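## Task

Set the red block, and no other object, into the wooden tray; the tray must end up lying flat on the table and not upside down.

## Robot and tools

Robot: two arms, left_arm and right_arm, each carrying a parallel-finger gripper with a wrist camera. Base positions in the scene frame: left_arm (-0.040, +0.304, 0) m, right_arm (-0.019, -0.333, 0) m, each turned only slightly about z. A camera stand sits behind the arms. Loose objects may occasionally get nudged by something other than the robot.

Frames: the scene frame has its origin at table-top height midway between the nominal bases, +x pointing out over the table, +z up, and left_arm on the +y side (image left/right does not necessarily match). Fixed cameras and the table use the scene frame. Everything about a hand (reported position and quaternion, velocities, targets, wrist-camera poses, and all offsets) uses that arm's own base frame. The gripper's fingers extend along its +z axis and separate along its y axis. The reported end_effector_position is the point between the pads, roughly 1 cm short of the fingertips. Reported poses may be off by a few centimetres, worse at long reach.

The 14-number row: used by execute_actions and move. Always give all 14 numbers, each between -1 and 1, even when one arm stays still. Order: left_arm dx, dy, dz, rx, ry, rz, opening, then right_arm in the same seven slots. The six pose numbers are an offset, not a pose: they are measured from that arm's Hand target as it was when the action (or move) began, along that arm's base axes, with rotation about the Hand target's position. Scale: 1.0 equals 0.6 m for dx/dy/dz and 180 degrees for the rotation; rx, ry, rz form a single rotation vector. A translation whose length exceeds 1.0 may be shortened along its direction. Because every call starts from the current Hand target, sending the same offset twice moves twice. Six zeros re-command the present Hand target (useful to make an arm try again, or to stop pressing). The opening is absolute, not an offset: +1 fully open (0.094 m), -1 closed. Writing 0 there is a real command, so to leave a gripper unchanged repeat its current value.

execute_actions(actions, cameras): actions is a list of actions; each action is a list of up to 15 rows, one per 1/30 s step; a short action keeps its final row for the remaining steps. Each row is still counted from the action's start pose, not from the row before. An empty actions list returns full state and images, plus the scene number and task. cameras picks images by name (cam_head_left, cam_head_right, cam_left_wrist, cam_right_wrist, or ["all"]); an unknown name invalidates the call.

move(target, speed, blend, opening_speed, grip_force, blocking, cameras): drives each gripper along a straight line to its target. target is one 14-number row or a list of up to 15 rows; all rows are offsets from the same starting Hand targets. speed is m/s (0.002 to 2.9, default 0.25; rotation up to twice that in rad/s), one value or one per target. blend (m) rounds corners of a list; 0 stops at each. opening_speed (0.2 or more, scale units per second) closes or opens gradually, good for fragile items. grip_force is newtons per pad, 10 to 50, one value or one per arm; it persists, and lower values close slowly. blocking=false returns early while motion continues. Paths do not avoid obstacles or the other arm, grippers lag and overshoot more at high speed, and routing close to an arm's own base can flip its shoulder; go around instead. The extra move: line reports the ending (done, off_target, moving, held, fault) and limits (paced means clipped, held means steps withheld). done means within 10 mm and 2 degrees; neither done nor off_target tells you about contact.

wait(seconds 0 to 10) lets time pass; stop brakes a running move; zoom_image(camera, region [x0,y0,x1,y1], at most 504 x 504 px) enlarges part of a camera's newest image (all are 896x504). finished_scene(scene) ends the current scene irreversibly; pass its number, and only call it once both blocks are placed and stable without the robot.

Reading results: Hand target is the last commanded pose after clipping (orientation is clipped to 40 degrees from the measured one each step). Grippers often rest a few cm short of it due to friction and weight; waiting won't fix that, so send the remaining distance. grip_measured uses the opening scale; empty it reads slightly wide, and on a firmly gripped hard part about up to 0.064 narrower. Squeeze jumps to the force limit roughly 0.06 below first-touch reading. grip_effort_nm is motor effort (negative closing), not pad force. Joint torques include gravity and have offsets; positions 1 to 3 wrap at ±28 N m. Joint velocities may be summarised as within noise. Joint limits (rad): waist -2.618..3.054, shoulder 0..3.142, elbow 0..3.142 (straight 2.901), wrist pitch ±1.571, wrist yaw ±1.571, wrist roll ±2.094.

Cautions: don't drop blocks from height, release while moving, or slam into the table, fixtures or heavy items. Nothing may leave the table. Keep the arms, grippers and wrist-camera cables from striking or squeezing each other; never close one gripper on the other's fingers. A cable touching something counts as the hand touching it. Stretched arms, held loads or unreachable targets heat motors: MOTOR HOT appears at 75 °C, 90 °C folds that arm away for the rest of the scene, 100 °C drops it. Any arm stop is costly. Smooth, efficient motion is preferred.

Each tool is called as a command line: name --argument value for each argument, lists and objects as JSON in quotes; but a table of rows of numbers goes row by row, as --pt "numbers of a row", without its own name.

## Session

execute_actions --actions '[]'

Scene clock: 0.00 s.
left_arm: end_effector_position=(+0.3856, +0.0138, +0.1522) grip_measured=+1.000 grip_effort_nm=n/a end_effector_quat_wxyz=(+0.699, -0.060, +0.712, +0.018) | right_arm: end_effector_position=(+0.3629, -0.0373, +0.1574) grip_measured=+1.000 grip_effort_nm=n/a end_effector_quat_wxyz=(+0.714, +0.077, +0.695, -0.048)
Joint positions: left_arm=[-0.033 1.579 0.237 1.322 -0.143 -0.063 0.094] | right_arm=[-0.036 1.547 0.15 1.42 0.141 0.04 0.094]
Joint velocities: within noise
Joint torques (N m): no reading
Motor temperatures (°C): left_arm=[17 23 20 18 15 16 16] | right_arm=[15 17 23 16 14 15 18]
Heat: left arm: 23 °C; right arm: 23 °C.
Hand target: left_arm +0.3861, +0.0138, +0.1510; +0.697, -0.060, +0.714, +0.018 | right_arm +0.3635, -0.0373, +0.1569; +0.712, +0.076, +0.696, -0.048
Tool commands: left_gripper/opening=+1.0 right_gripper/opening=+1.0

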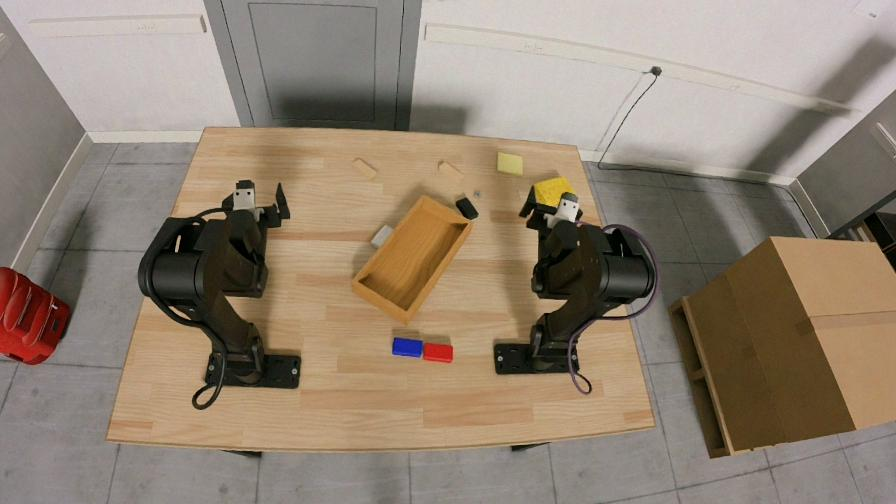

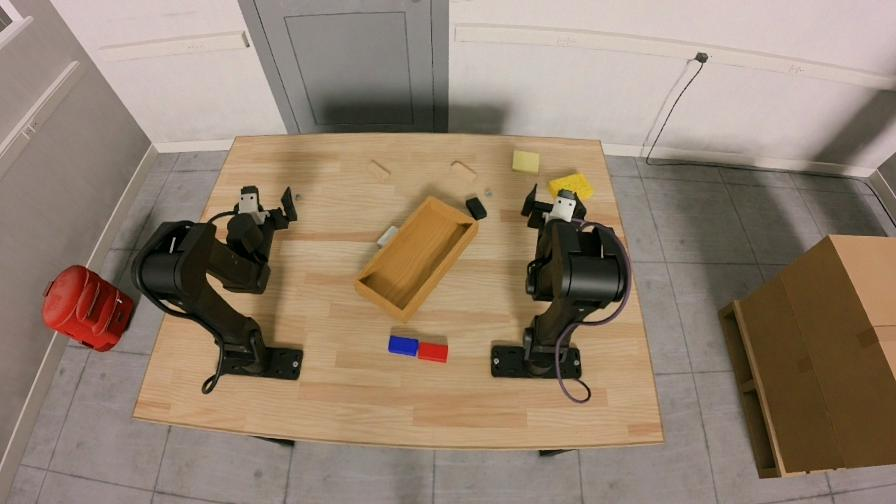

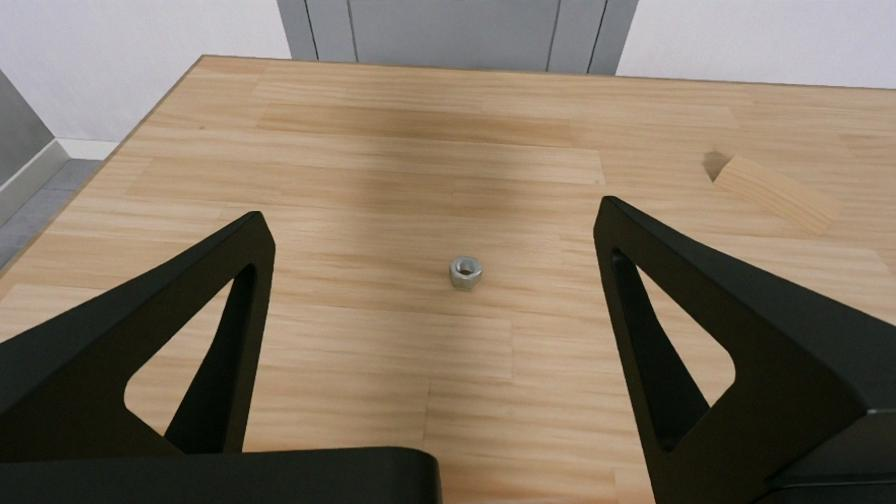

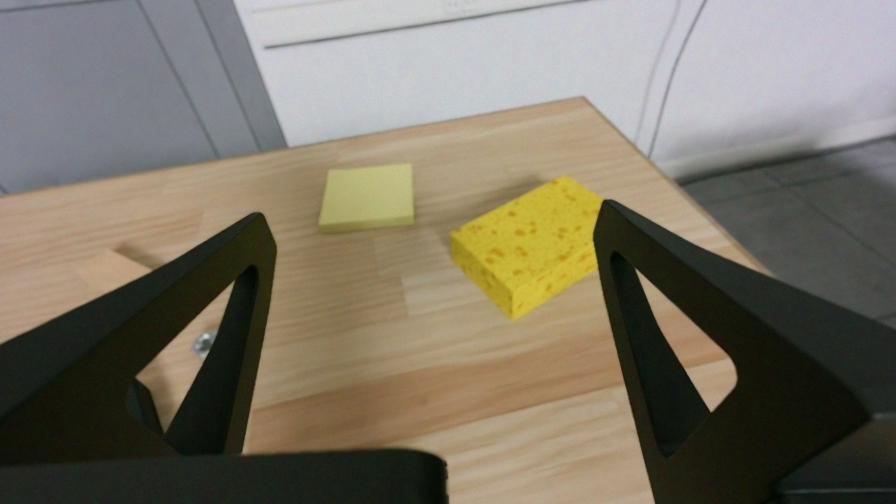

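zoom_image --camera "cam_head_left" --region '[330, 180, 510, 380]'

zoom_image --camera "cam_head_right" --region '[370, 310, 490, 380]'

Scaled by 2.520 from the camera's 896x504 image, which has a finer 1280x720 frame.

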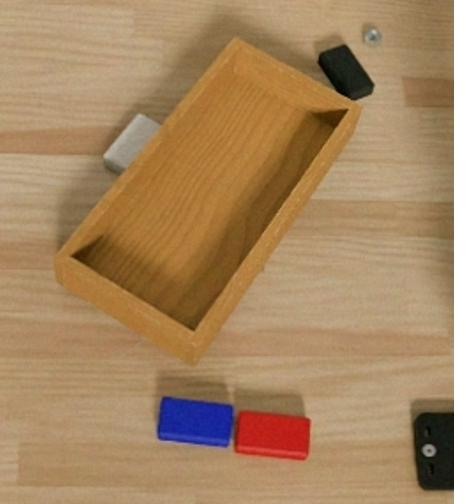

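Scaled by 4.200 from the camera's 896x504 image, which has a finer 1280x720 frame.

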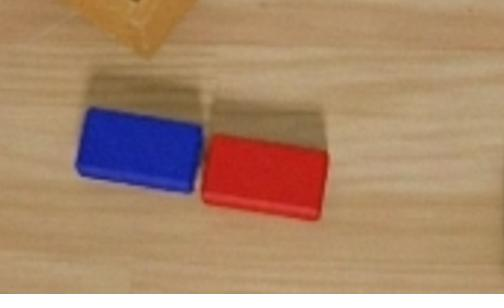

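move --pt "0 0 0 0 0 0 1.0 -0.239 0.4955 0.055 -0.1675 0.4964 0.2471 1.0" --pt "0 0 0 0 0 0 1.0 -0.584 0.426 -0.012 -0.3525 0.4346 0.4152 1.0" --speed '[0.4, 0.3]' --blend '[0.05, 0]' --cameras '["all"]'

zoom_image --camera "cam_head_left" --region '[370, 260, 510, 380]'

zoom_image --camera "cam_head_right" --region '[370, 260, 510, 380]'

Scene clock: 155.97 s.
left_arm: end_effector_position=(+0.3856, +0.0138, +0.1522) grip_measured=+1.000 grip_effort_nm=-0.01 end_effector_quat_wxyz=(+0.699, -0.060, +0.712, +0.018) | right_arm: end_effector_position=(+0.0137, +0.2205, +0.1501) grip_measured=+1.000 grip_effort_nm=0.03 end_effector_quat_wxyz=(+0.005, +0.683, -0.731, +0.005)
Joint positions: left_arm=[-0.033 1.579 0.237 1.322 -0.143 -0.063 0.094] | right_arm=[1.504 1.394 1.241 -1.433 0 0.001 0.094]
Joint torques (N m): left_arm=[0.05 -4.22 4.9 2.25 -0.02 -0.01] | right_arm=[0.25 -5.52 4.46 0 0.02 0.14]
Motor temperatures (°C): left_arm=[16 23 21 27 15 15 16] | right_arm=[15 18 24 23 14 15 18]
Heat: left arm: 27 °C; right arm: 24 °C.
Hand target: left_arm +0.3861, +0.0138, +0.1510; +0.697, -0.060, +0.714, +0.018 | right_arm +0.0130, +0.2182, +0.1497; +0.000, +0.680, -0.733, +0.000
Off the commanded pose: left_arm 0.001 m, 0 deg | right_arm 0.002 m, 1 deg.
move: done

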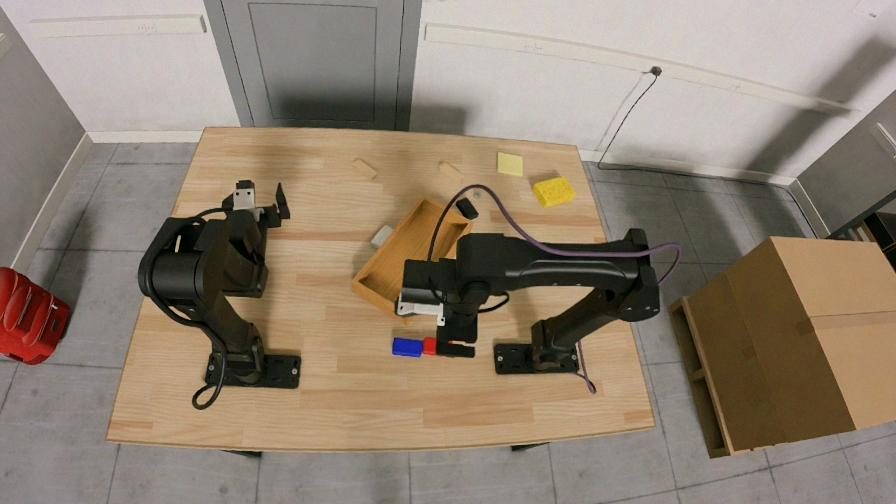

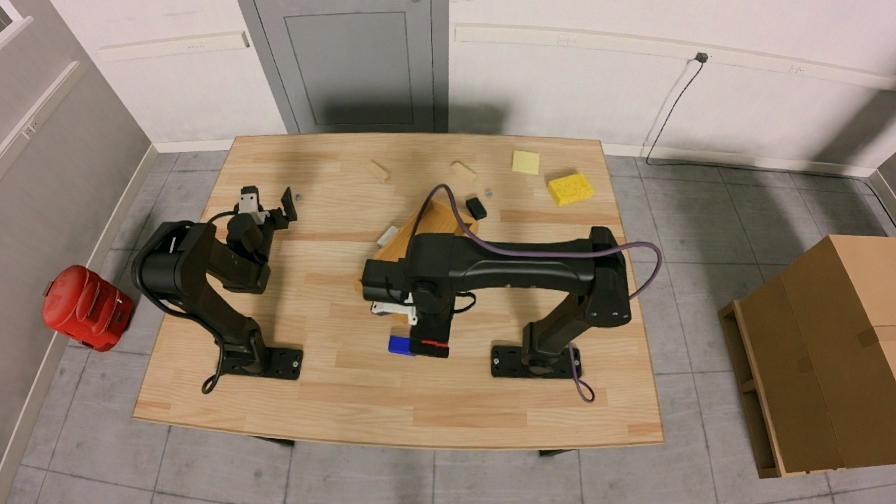

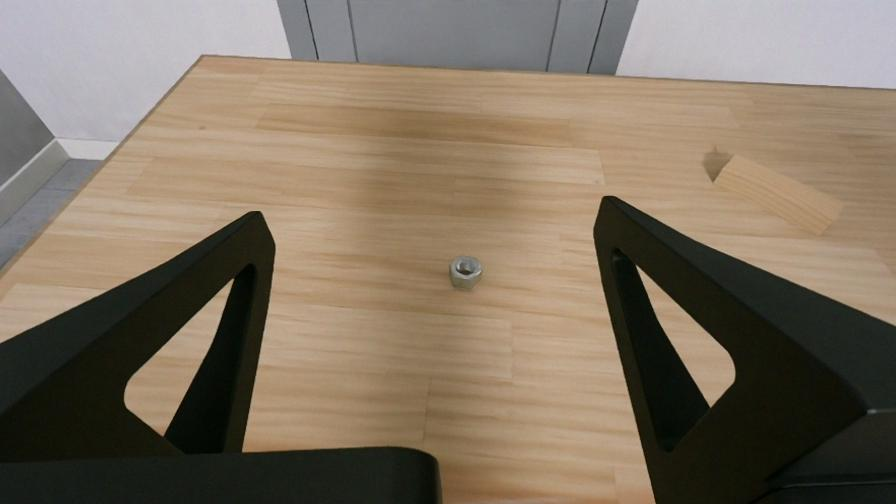

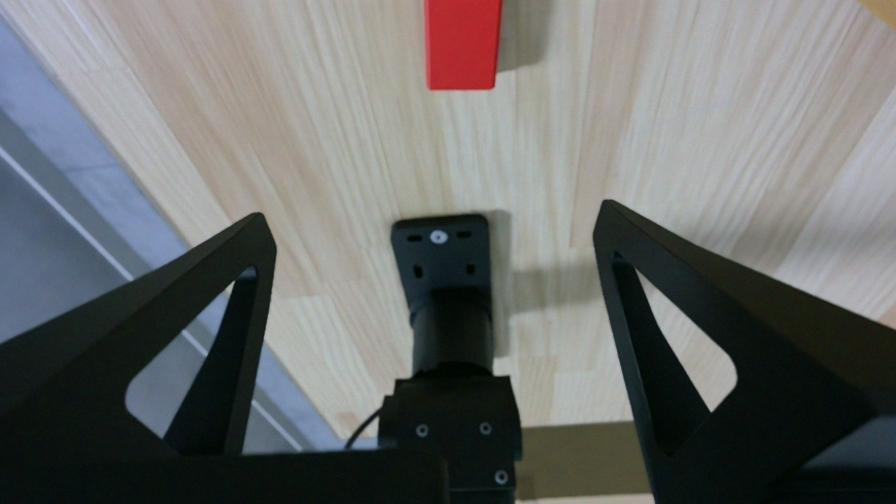

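Scaled by 3.600 from the camera's 896x504 image, which has a finer 1280x720 frame.

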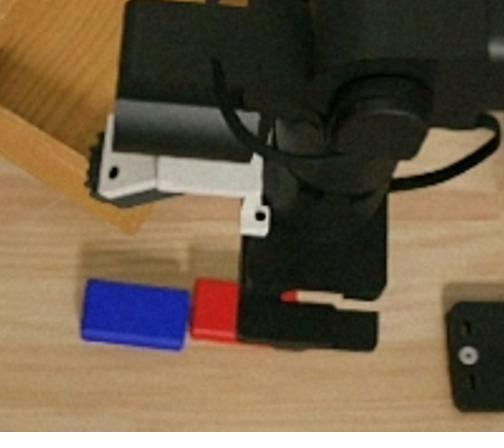

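Scaled by 3.600 from the camera's 896x504 image, which has a finer 1280x720 frame.

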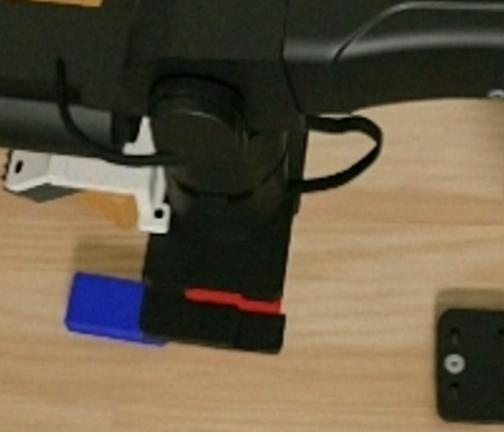

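move --target '[0, 0, 0, 0, 0, 0, 1.0, 0.019, 0.021, -0.15, 0, 0, 0, 1.0]' --speed 0.2 --cameras '["cam_right_wrist"]'

Scene clock: 182.43 s.
left_arm: end_effector_position=(+0.3856, +0.0138, +0.1522) grip_measured=+1.000 grip_effort_nm=-0.01 end_effector_quat_wxyz=(+0.699, -0.060, +0.712, +0.018) | right_arm: end_effector_position=(+0.0232, +0.2336, +0.0661) grip_measured=+1.000 grip_effort_nm=0.03 end_effector_quat_wxyz=(-0.006, +0.680, -0.733, -0.005)
Joint positions: left_arm=[-0.033 1.579 0.237 1.322 -0.143 -0.063 0.094] | right_arm=[1.467 1.446 0.949 -1.059 0 -0.028 0.094]
Joint torques (N m): left_arm=[-0.1 -4.1 4.96 2.24 0.03 -0.03] | right_arm=[-0.44 -3.33 4.67 0.11 0.01 -0.04]
Heat: left arm: 28 °C; right arm: 24 °C.
Hand target: left_arm +0.3861, +0.0138, +0.1510; +0.697, -0.060, +0.714, +0.018 | right_arm +0.0244, +0.2309, +0.0597; +0.000, +0.680, -0.733, +0.000
Off the commanded pose: left_arm 0.001 m, 0 deg | right_arm 0.007 m, 1 deg.
move: done
Images, in order (width x height): cam_right_wrist 896x504.

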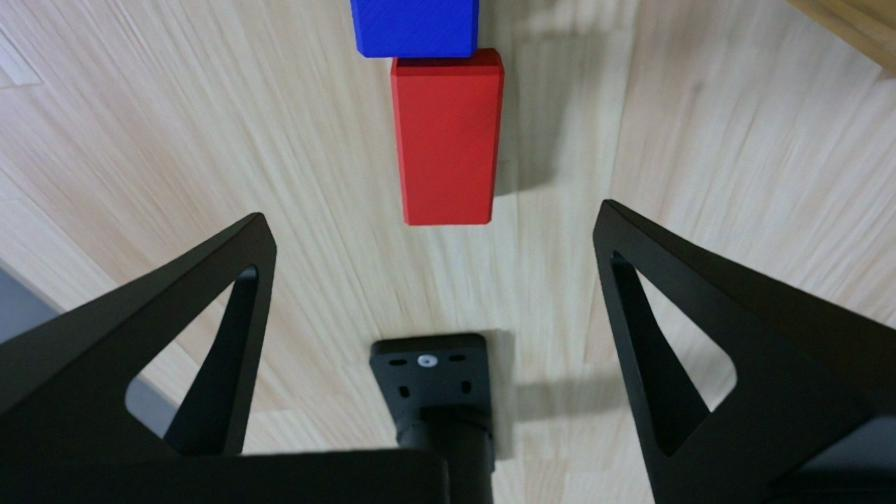

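move --target '[0, 0, 0, 0, 0, 0, 1.0, 0.007, -0.003, -0.050, 0, 0, 0, 1.0]' --speed 0.12 --cameras '["cam_right_wrist", "cam_head_left"]'

zoom_image --camera "cam_head_left" --region '[370, 260, 510, 380]'

Scene clock: 218.13 s.
left_arm: end_effector_position=(+0.3856, +0.0138, +0.1522) grip_measured=+1.000 grip_effort_nm=-0.01 end_effector_quat_wxyz=(+0.699, -0.060, +0.712, +0.018) | right_arm: end_effector_position=(+0.0277, +0.2329, +0.0364) grip_measured=+1.000 grip_effort_nm=0.03 end_effector_quat_wxyz=(-0.007, +0.680, -0.733, -0.006)
Joint positions: left_arm=[-0.033 1.579 0.237 1.322 -0.143 -0.063 0.094] | right_arm=[1.448 1.482 0.857 -0.929 0 -0.047 0.094]
Joint torques (N m): left_arm=[0.12 -4.34 4.86 2.22 0.02 0] | right_arm=[-0.43 -3.33 4.4 0.07 0.01 -0.05]
Motor temperatures (°C): left_arm=[16 23 21 29 15 15 16] | right_arm=[15 18 24 18 14 15 18]
Heat: left arm: 29 °C; right arm: 24 °C.
Hand target: left_arm +0.3861, +0.0138, +0.1510; +0.697, -0.060, +0.714, +0.018 | right_arm +0.0286, +0.2290, +0.0297; +0.000, +0.680, -0.733, +0.000
Off the commanded pose: left_arm 0.001 m, 0 deg | right_arm 0.008 m, 1 deg.
move: done
Images, in order (width x height): cam_head_left 896x504, cam_right_wrist 896x504.

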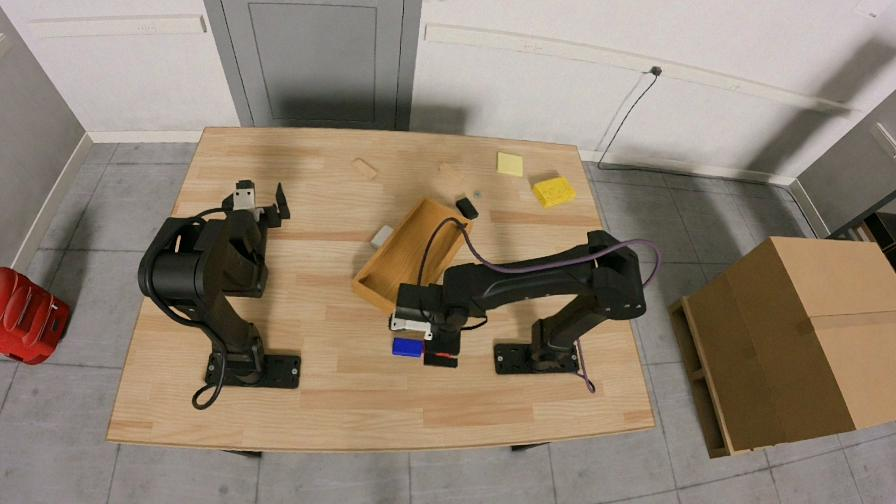

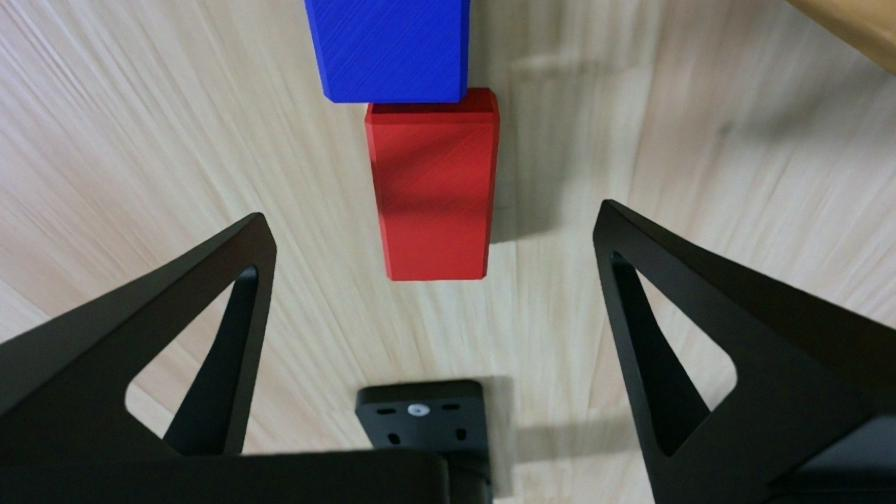

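Scaled by 3.600 from the camera's 896x504 image, which has a finer 1280x720 frame.

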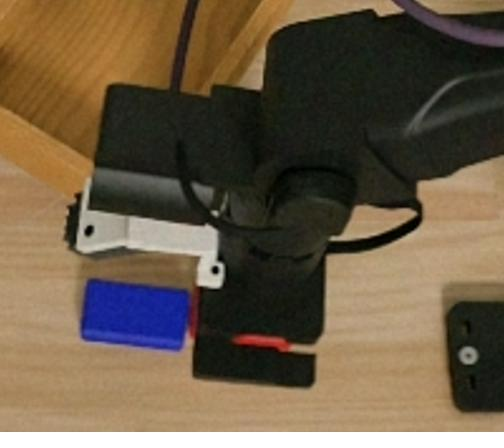

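move --pt "0 0 0 0 0 0 1.0 0 -0.0083 -0.0245 0 0 0 1.0" --pt "0 0 0 0 0 0 1.0 0 -0.0083 -0.0245 0 0 0 -0.7" --pt "0 0 0 0 0 0 1.0 0 -0.0083 0.17 0 0 0 -0.7" --speed '[0.08, 0.08, 0.15]' --grip_force '[50, 35]' --cameras '["all"]'

Scene clock: 256.40 s.
left_arm: end_effector_position=(+0.3856, +0.0138, +0.1522) grip_measured=+1.000 grip_effort_nm=-0.01 end_effector_quat_wxyz=(+0.699, -0.060, +0.712, +0.018) | right_arm: end_effector_position=(+0.0267, +0.2201, +0.1213) grip_measured=-0.243 grip_effort_nm=-0.72 end_effector_quat_wxyz=(+0.013, +0.680, -0.733, +0.011)
Joint positions: left_arm=[-0.033 1.579 0.237 1.322 -0.143 -0.063 0.094] | right_arm=[1.446 1.412 1.141 -1.334 0 -0.05 0.036]
Joint torques (N m): left_arm=[-0.06 -4.34 4.92 2.24 -0.03 -0.02] | right_arm=[-0.44 -5.29 7.84 -0.28 0.02 -0.05]
Heat: left arm: 30 °C; right arm: 23 °C.
Hand target: left_arm +0.3861, +0.0138, +0.1510; +0.697, -0.060, +0.714, +0.018 | right_arm +0.0286, +0.2241, +0.1318; +0.000, +0.680, -0.733, +0.000
Off the commanded pose: left_arm 0.001 m, 0 deg | right_arm 0.011 m, 2 deg.
grip_force (N): 50, 35
move: off_target (right_arm)

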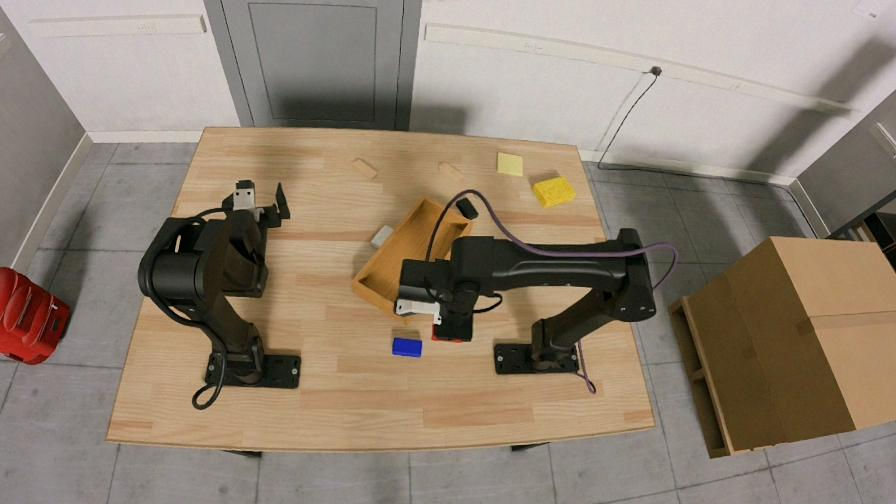

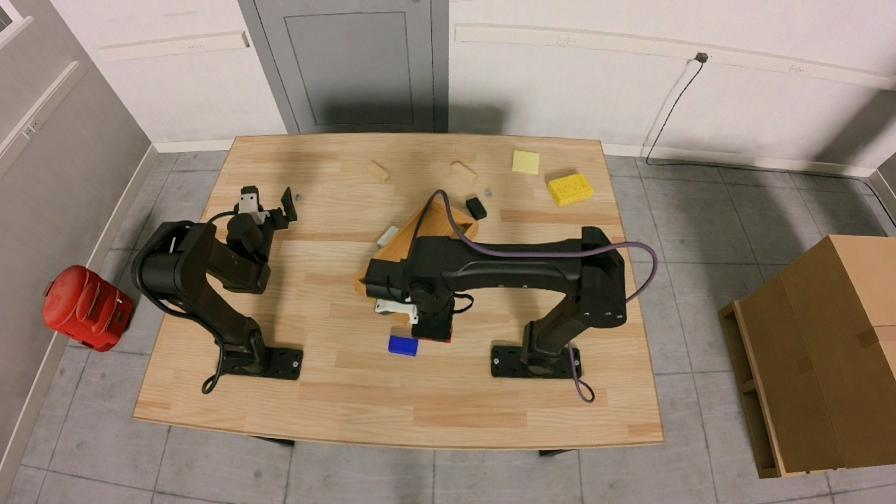

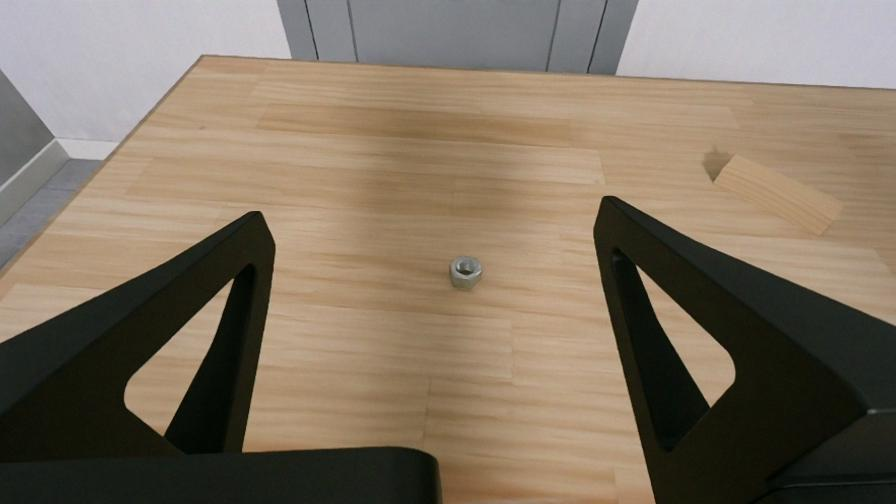

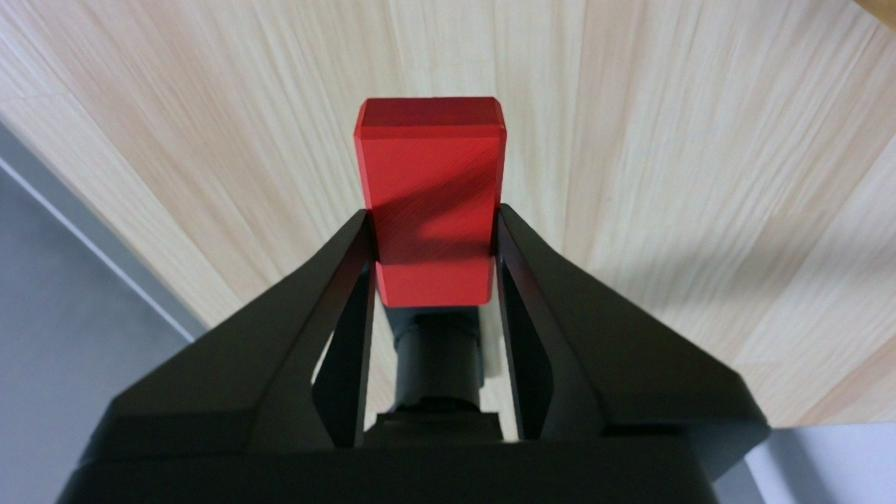

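move --target '[0, 0, 0, 0, 0, 0, 1.0, 0.415, 0.089, 0.03, 0, 0, -0.16, -0.7]' --speed 0.25 --cameras '["cam_head_left", "cam_head_right", "cam_right_wrist"]'

zoom_image --camera "cam_head_left" --region '[340, 180, 500, 340]'

zoom_image --camera "cam_head_right" --region '[340, 180, 500, 340]'

Scene clock: 308.57 s.
left_arm: end_effector_position=(+0.3856, +0.0138, +0.1522) grip_measured=+1.000 grip_effort_nm=-0.01 end_effector_quat_wxyz=(+0.699, -0.060, +0.712, +0.018) | right_arm: end_effector_position=(+0.2757, +0.2728, +0.1513) grip_measured=-0.243 grip_effort_nm=-0.72 end_effector_quat_wxyz=(+0.003, -0.478, +0.879, +0.000)
Joint positions: left_arm=[-0.033 1.579 0.237 1.322 -0.143 -0.063 0.094] | right_arm=[0.778 2.037 1.986 -1.514 0.002 -0.218 0.036]
Joint torques (N m): left_arm=[-0.25 -4.38 4.83 2.27 -0.06 -0.06] | right_arm=[0.42 -7.27 8.14 -0.21 0 0.09]
Heat: left arm: 30 °C; right arm: 26 °C.
Hand target: left_arm +0.3861, +0.0138, +0.1510; +0.697, -0.060, +0.714, +0.018 | right_arm +0.2776, +0.2775, +0.1497; +0.000, -0.477, +0.879, +0.000
Off the commanded pose: left_arm 0.001 m, 0 deg | right_arm 0.005 m, 0 deg.
grip_force (N): 50, 35
move: done
Images, in order (width x height): cam_head_left 896x504, cam_head_right 896x504, cam_right_wrist 896x504.

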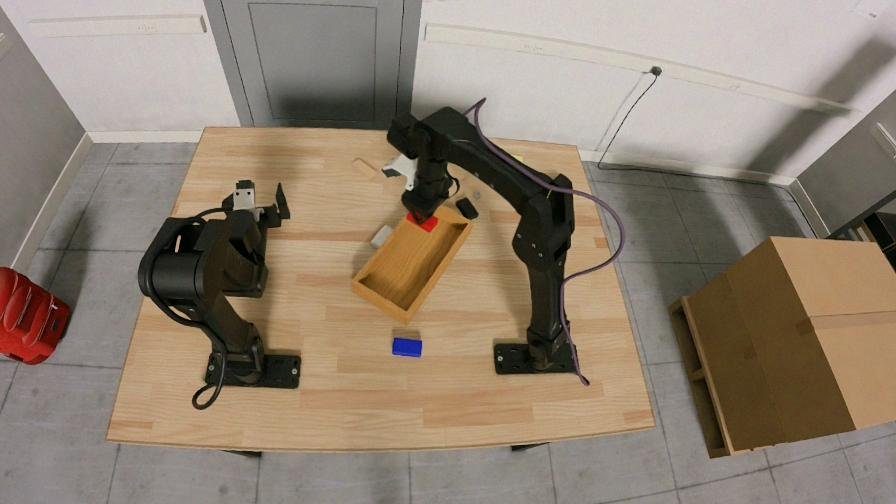

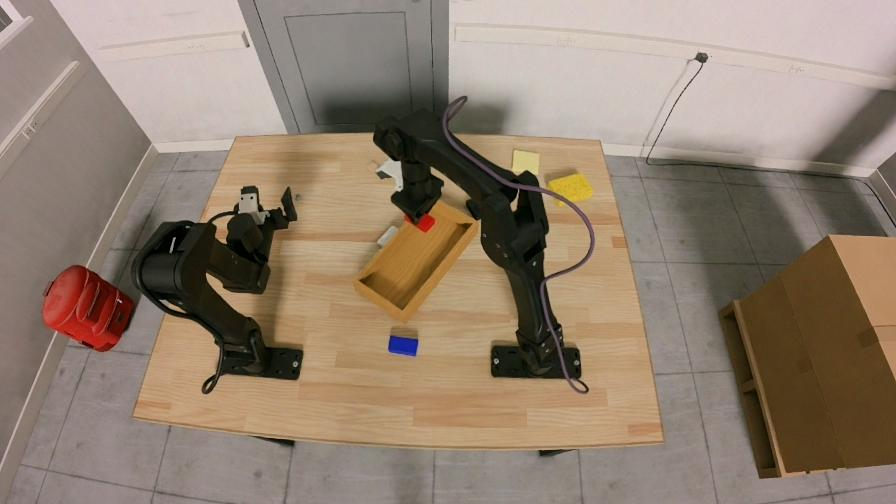

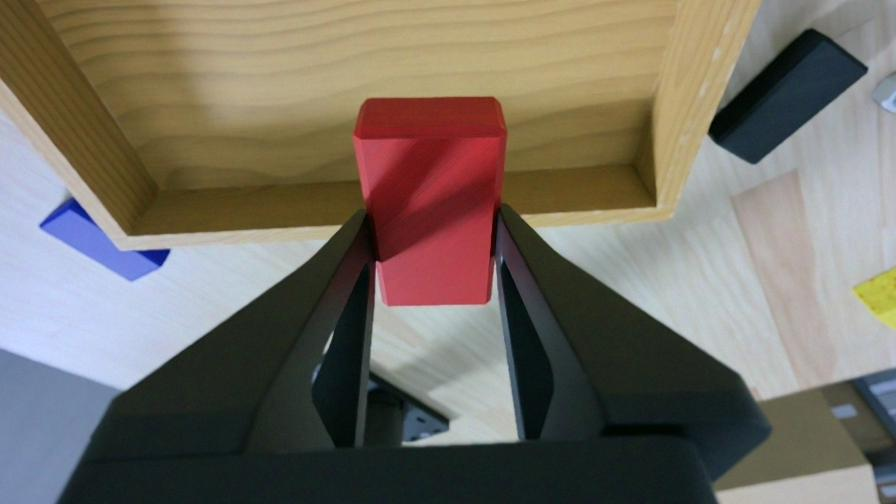

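Scaled by 3.150 from the camera's 896x504 image, which has a finer 1280x720 frame.

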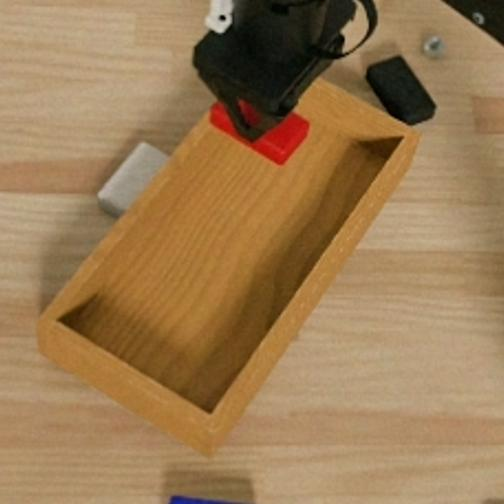

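Scaled by 3.150 from the camera's 896x504 image, which has a finer 1280x720 frame.

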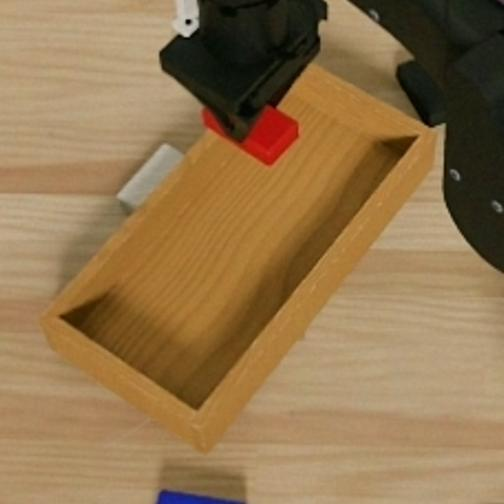

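move --target '[0, 0, 0, 0, 0, 0, 1.0, -0.017, 0.011, -0.165, 0, 0, 0, -0.7]' --speed 0.15 --cameras '["cam_head_left", "cam_right_wrist"]'

zoom_image --camera "cam_head_left" --region '[340, 180, 500, 340]'

Scene clock: 331.27 s.
left_arm: end_effector_position=(+0.3856, +0.0138, +0.1522) grip_measured=+1.000 grip_effort_nm=-0.01 end_effector_quat_wxyz=(+0.699, -0.060, +0.712, +0.018) | right_arm: end_effector_position=(+0.2706, +0.2848, +0.0614) grip_measured=-0.243 grip_effort_nm=-0.72 end_effector_quat_wxyz=(+0.011, -0.479, +0.878, +0.003)
Joint positions: left_arm=[-0.033 1.579 0.237 1.322 -0.143 -0.063 0.094] | right_arm=[0.809 2.037 1.628 -1.139 0.002 -0.189 0.036]
Joint torques (N m): left_arm=[-0.1 -4.34 4.9 2.27 0.02 -0.02] | right_arm=[0.39 -7.91 4.77 0.1 0 0.1]
Heat: left arm: 31 °C; right arm: 27 °C.
Hand target: left_arm +0.3861, +0.0138, +0.1510; +0.697, -0.060, +0.714, +0.018 | right_arm +0.2674, +0.2841, +0.0507; +0.000, -0.477, +0.879, +0.000
Off the commanded pose: left_arm 0.001 m, 0 deg | right_arm 0.011 m, 1 deg.
grip_force (N): 50, 35
move: off_target (right_arm)
Images, in order (width x height): cam_head_left 896x504, cam_right_wrist 896x504.

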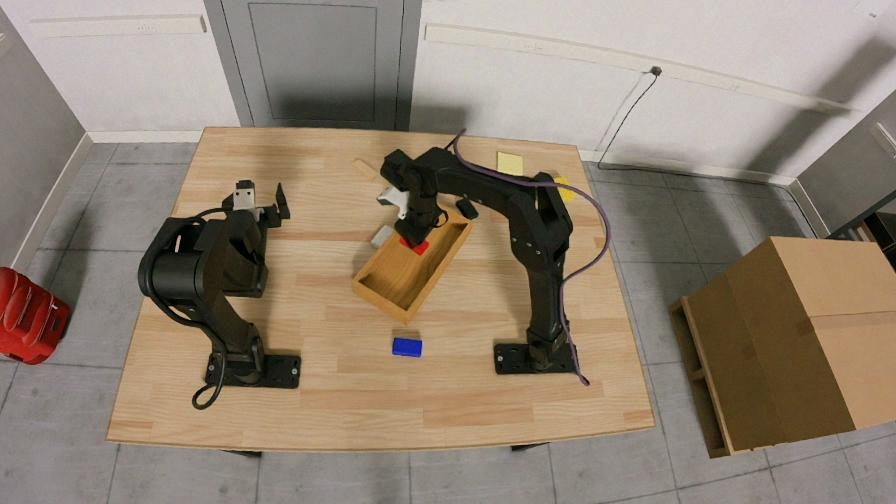

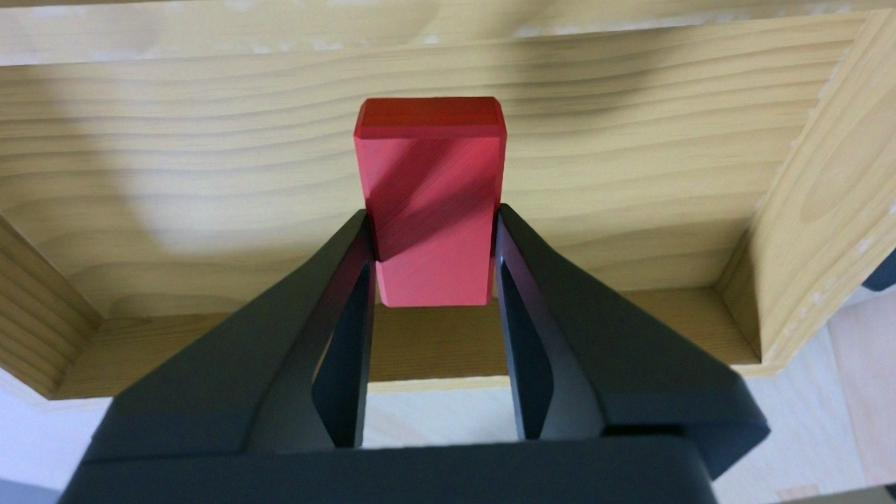

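Scaled by 3.150 from the camera's 896x504 image, which has a finer 1280x720 frame.

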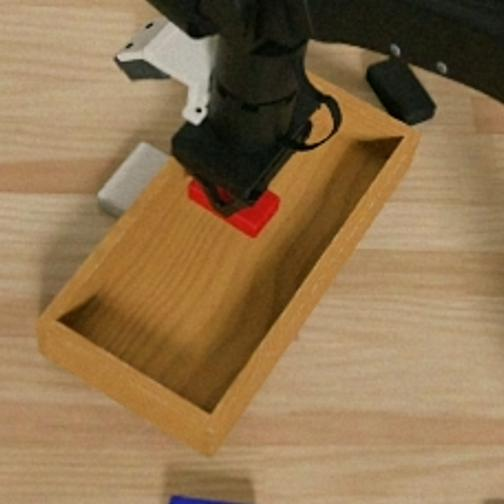

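move --pt "0 0 0 0 0 0 1.0 -0.011 -0.021 -0.01 0 0 0 -0.7" --pt "0 0 0 0 0 0 1.0 -0.011 -0.021 -0.04 0 0 0 -0.7" --speed '[0.1, 0.05]' --cameras '["cam_head_left", "cam_right_wrist"]'

zoom_image --camera "cam_head_left" --region '[340, 180, 500, 340]'

Scene clock: 366.10 s.
left_arm: end_effector_position=(+0.3856, +0.0138, +0.1522) grip_measured=+1.000 grip_effort_nm=-0.01 end_effector_quat_wxyz=(+0.699, -0.060, +0.712, +0.018) | right_arm: end_effector_position=(+0.2588, +0.2725, +0.0329) grip_measured=-0.243 grip_effort_nm=-0.72 end_effector_quat_wxyz=(-0.007, -0.479, +0.878, -0.003)
Joint positions: left_arm=[-0.033 1.579 0.237 1.322 -0.143 -0.063 0.094] | right_arm=[0.809 2.034 1.506 -1.058 0.002 -0.189 0.036]
Joint torques (N m): left_arm=[-0.1 -4.27 4.9 2.22 0.06 -0.05] | right_arm=[-0.5 -9.25 3.52 0.36 0 -0.01]
Heat: left arm: 31 °C; right arm: 25 °C.
Hand target: left_arm +0.3861, +0.0138, +0.1510; +0.697, -0.060, +0.714, +0.018 | right_arm +0.2607, +0.2715, +0.0266; +0.000, -0.477, +0.879, +0.000
Off the commanded pose: left_arm 0.001 m, 0 deg | right_arm 0.007 m, 1 deg.
grip_force (N): 50, 35
move: done
Images, in order (width x height): cam_head_left 896x504, cam_right_wrist 896x504.

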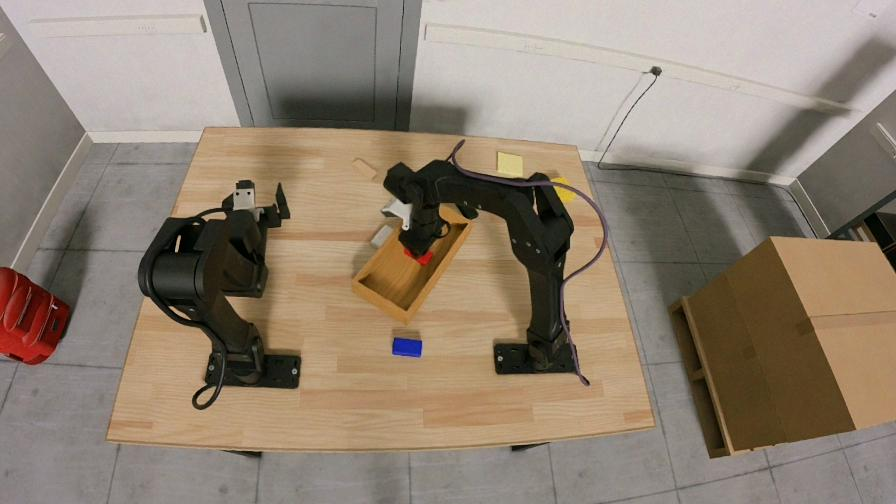

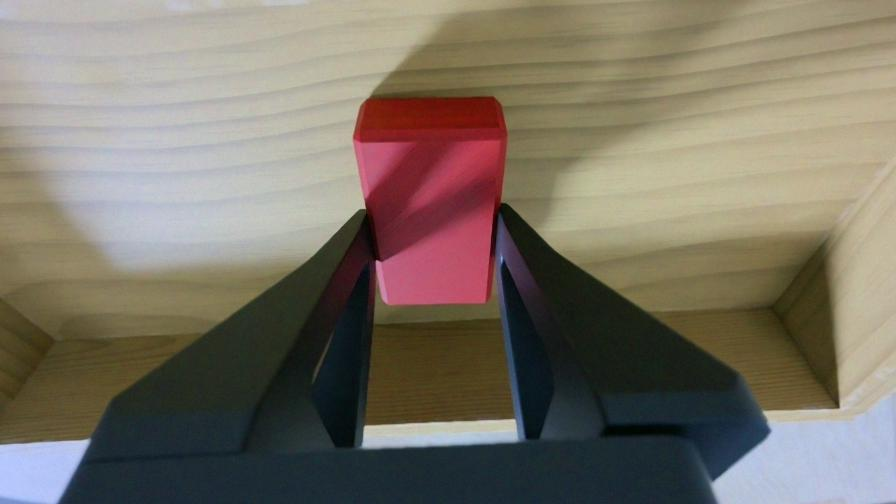

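Scaled by 3.150 from the camera's 896x504 image, which has a finer 1280x720 frame.

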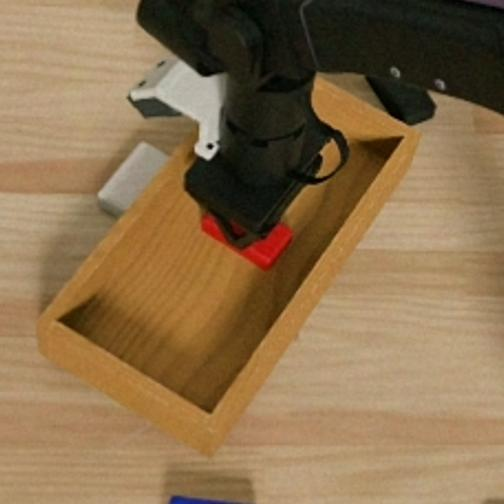

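move --target '[0, 0, 0, 0, 0, 0, 1.0, 0, 0, -0.013, 0, 0, 0, -0.7]' --speed 0.05 --cameras '["cam_right_wrist"]'

Scene clock: 372.27 s.
left_arm: end_effector_position=(+0.3856, +0.0138, +0.1522) grip_measured=+1.000 grip_effort_nm=-0.01 end_effector_quat_wxyz=(+0.699, -0.060, +0.712, +0.018) | right_arm: end_effector_position=(+0.2588, +0.2724, +0.0325) grip_measured=-0.243 grip_effort_nm=-0.72 end_effector_quat_wxyz=(-0.003, -0.479, +0.878, -0.002)
Joint positions: left_arm=[-0.033 1.579 0.237 1.322 -0.143 -0.063 0.094] | right_arm=[0.809 2.026 1.493 -1.045 0.002 -0.189 0.036]
Joint torques (N m): left_arm=[-0.12 -4.37 5.12 2.26 0.01 0] | right_arm=[-0.49 -8.14 3.1 0.53 0 -0.01]
Heat: left arm: 31 °C; right arm: 24 °C.
Hand target: left_arm +0.3861, +0.0138, +0.1510; +0.697, -0.060, +0.714, +0.018 | right_arm +0.2607, +0.2714, +0.0188; +0.000, -0.477, +0.879, +0.000
Off the commanded pose: left_arm 0.001 m, 0 deg | right_arm 0.014 m, 0 deg.
grip_force (N): 50, 35
move: off_target (right_arm)
Images, in order (width x height): cam_right_wrist 896x504.

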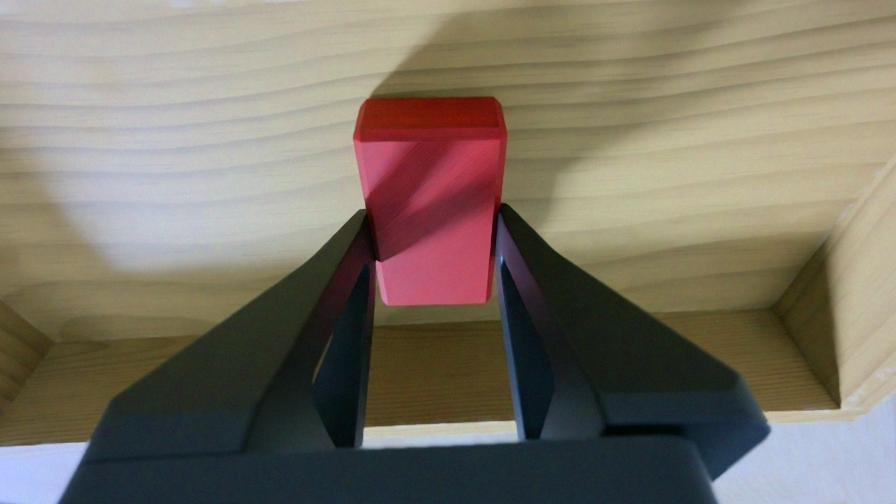

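move --pt "0 0 0 0 0 0 1.0 -0.003 0.0015 0.016 0 0 0 -0.7" --pt "0 0 0 0 0 0 1.0 -0.003 0.0015 0.018 0 0 0 0.25" --pt "0 0 0 0 0 0 1.0 -0.003 0.0015 0.22 0 0 0 0.25" --speed '[0.05, 0.05, 0.15]' --opening_speed 0.7 --cameras '["cam_head_left", "cam_head_right", "cam_right_wrist"]'

zoom_image --camera "cam_head_left" --region '[340, 180, 500, 340]'

Scene clock: 385.20 s.
left_arm: end_effector_position=(+0.3856, +0.0138, +0.1522) grip_measured=+1.000 grip_effort_nm=0.00 end_effector_quat_wxyz=(+0.699, -0.060, +0.712, +0.018) | right_arm: end_effector_position=(+0.2568, +0.2703, +0.1391) grip_measured=+0.247 grip_effort_nm=0.17 end_effector_quat_wxyz=(-0.014, -0.479, +0.878, -0.005)
Joint positions: left_arm=[-0.033 1.579 0.237 1.322 -0.143 -0.063 0.094] | right_arm=[0.809 2.001 1.885 -1.484 0.002 -0.189 0.059]
Joint torques (N m): left_arm=[0.09 -4.41 4.86 2.25 0.02 -0.05] | right_arm=[-0.06 -9.96 7.77 -0.27 0.01 0.04]
Heat: left arm: 32 °C; right arm: 24 °C.
Hand target: left_arm +0.3861, +0.0138, +0.1510; +0.697, -0.060, +0.714, +0.018 | right_arm +0.2590, +0.2724, +0.1509; +0.000, -0.477, +0.879, +0.000
Off the commanded pose: left_arm 0.001 m, 0 deg | right_arm 0.012 m, 2 deg.
grip_force (N): 50, 35
move: off_target (right_arm)
Images, in order (width x height): cam_head_left 896x504, cam_head_right 896x504, cam_right_wrist 896x504.

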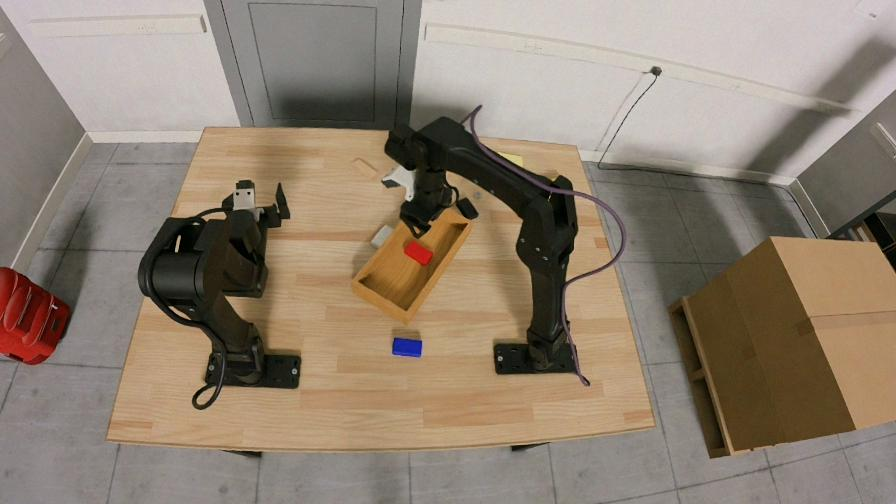

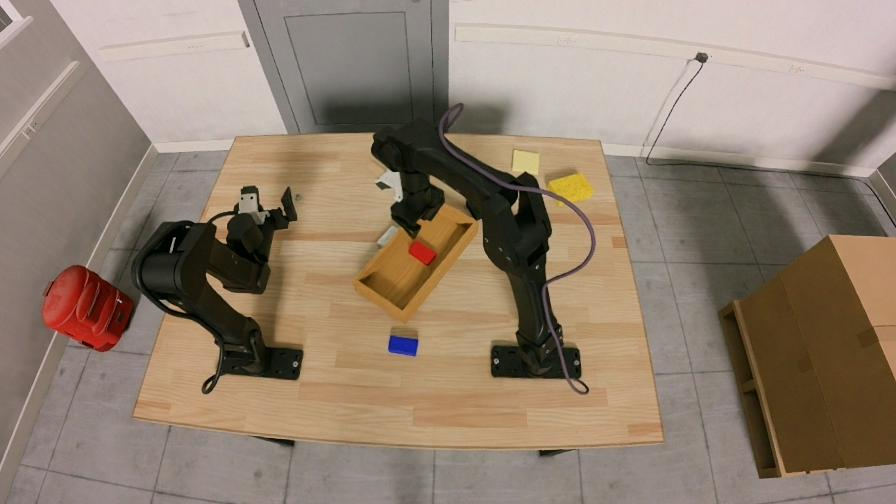

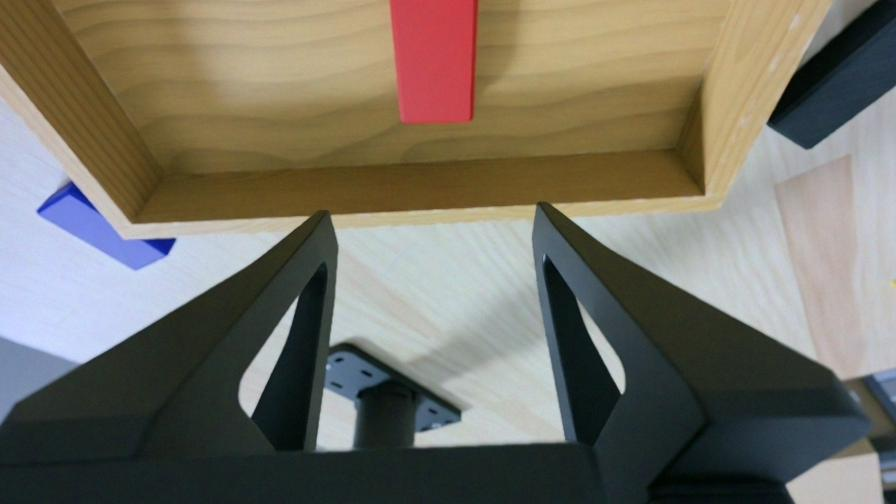

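Scaled by 3.150 from the camera's 896x504 image, which has a finer 1280x720 frame.

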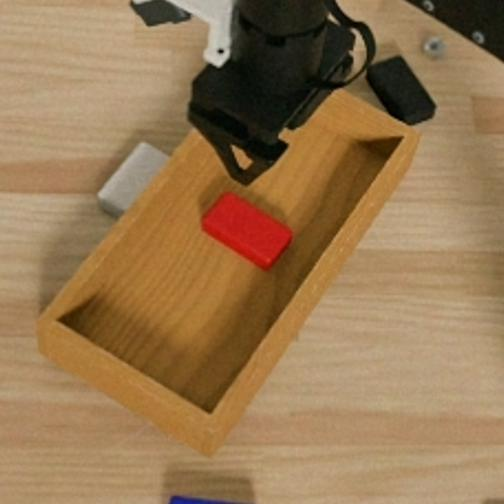

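finished_scene --scene 2

The scene is finished: the task was done.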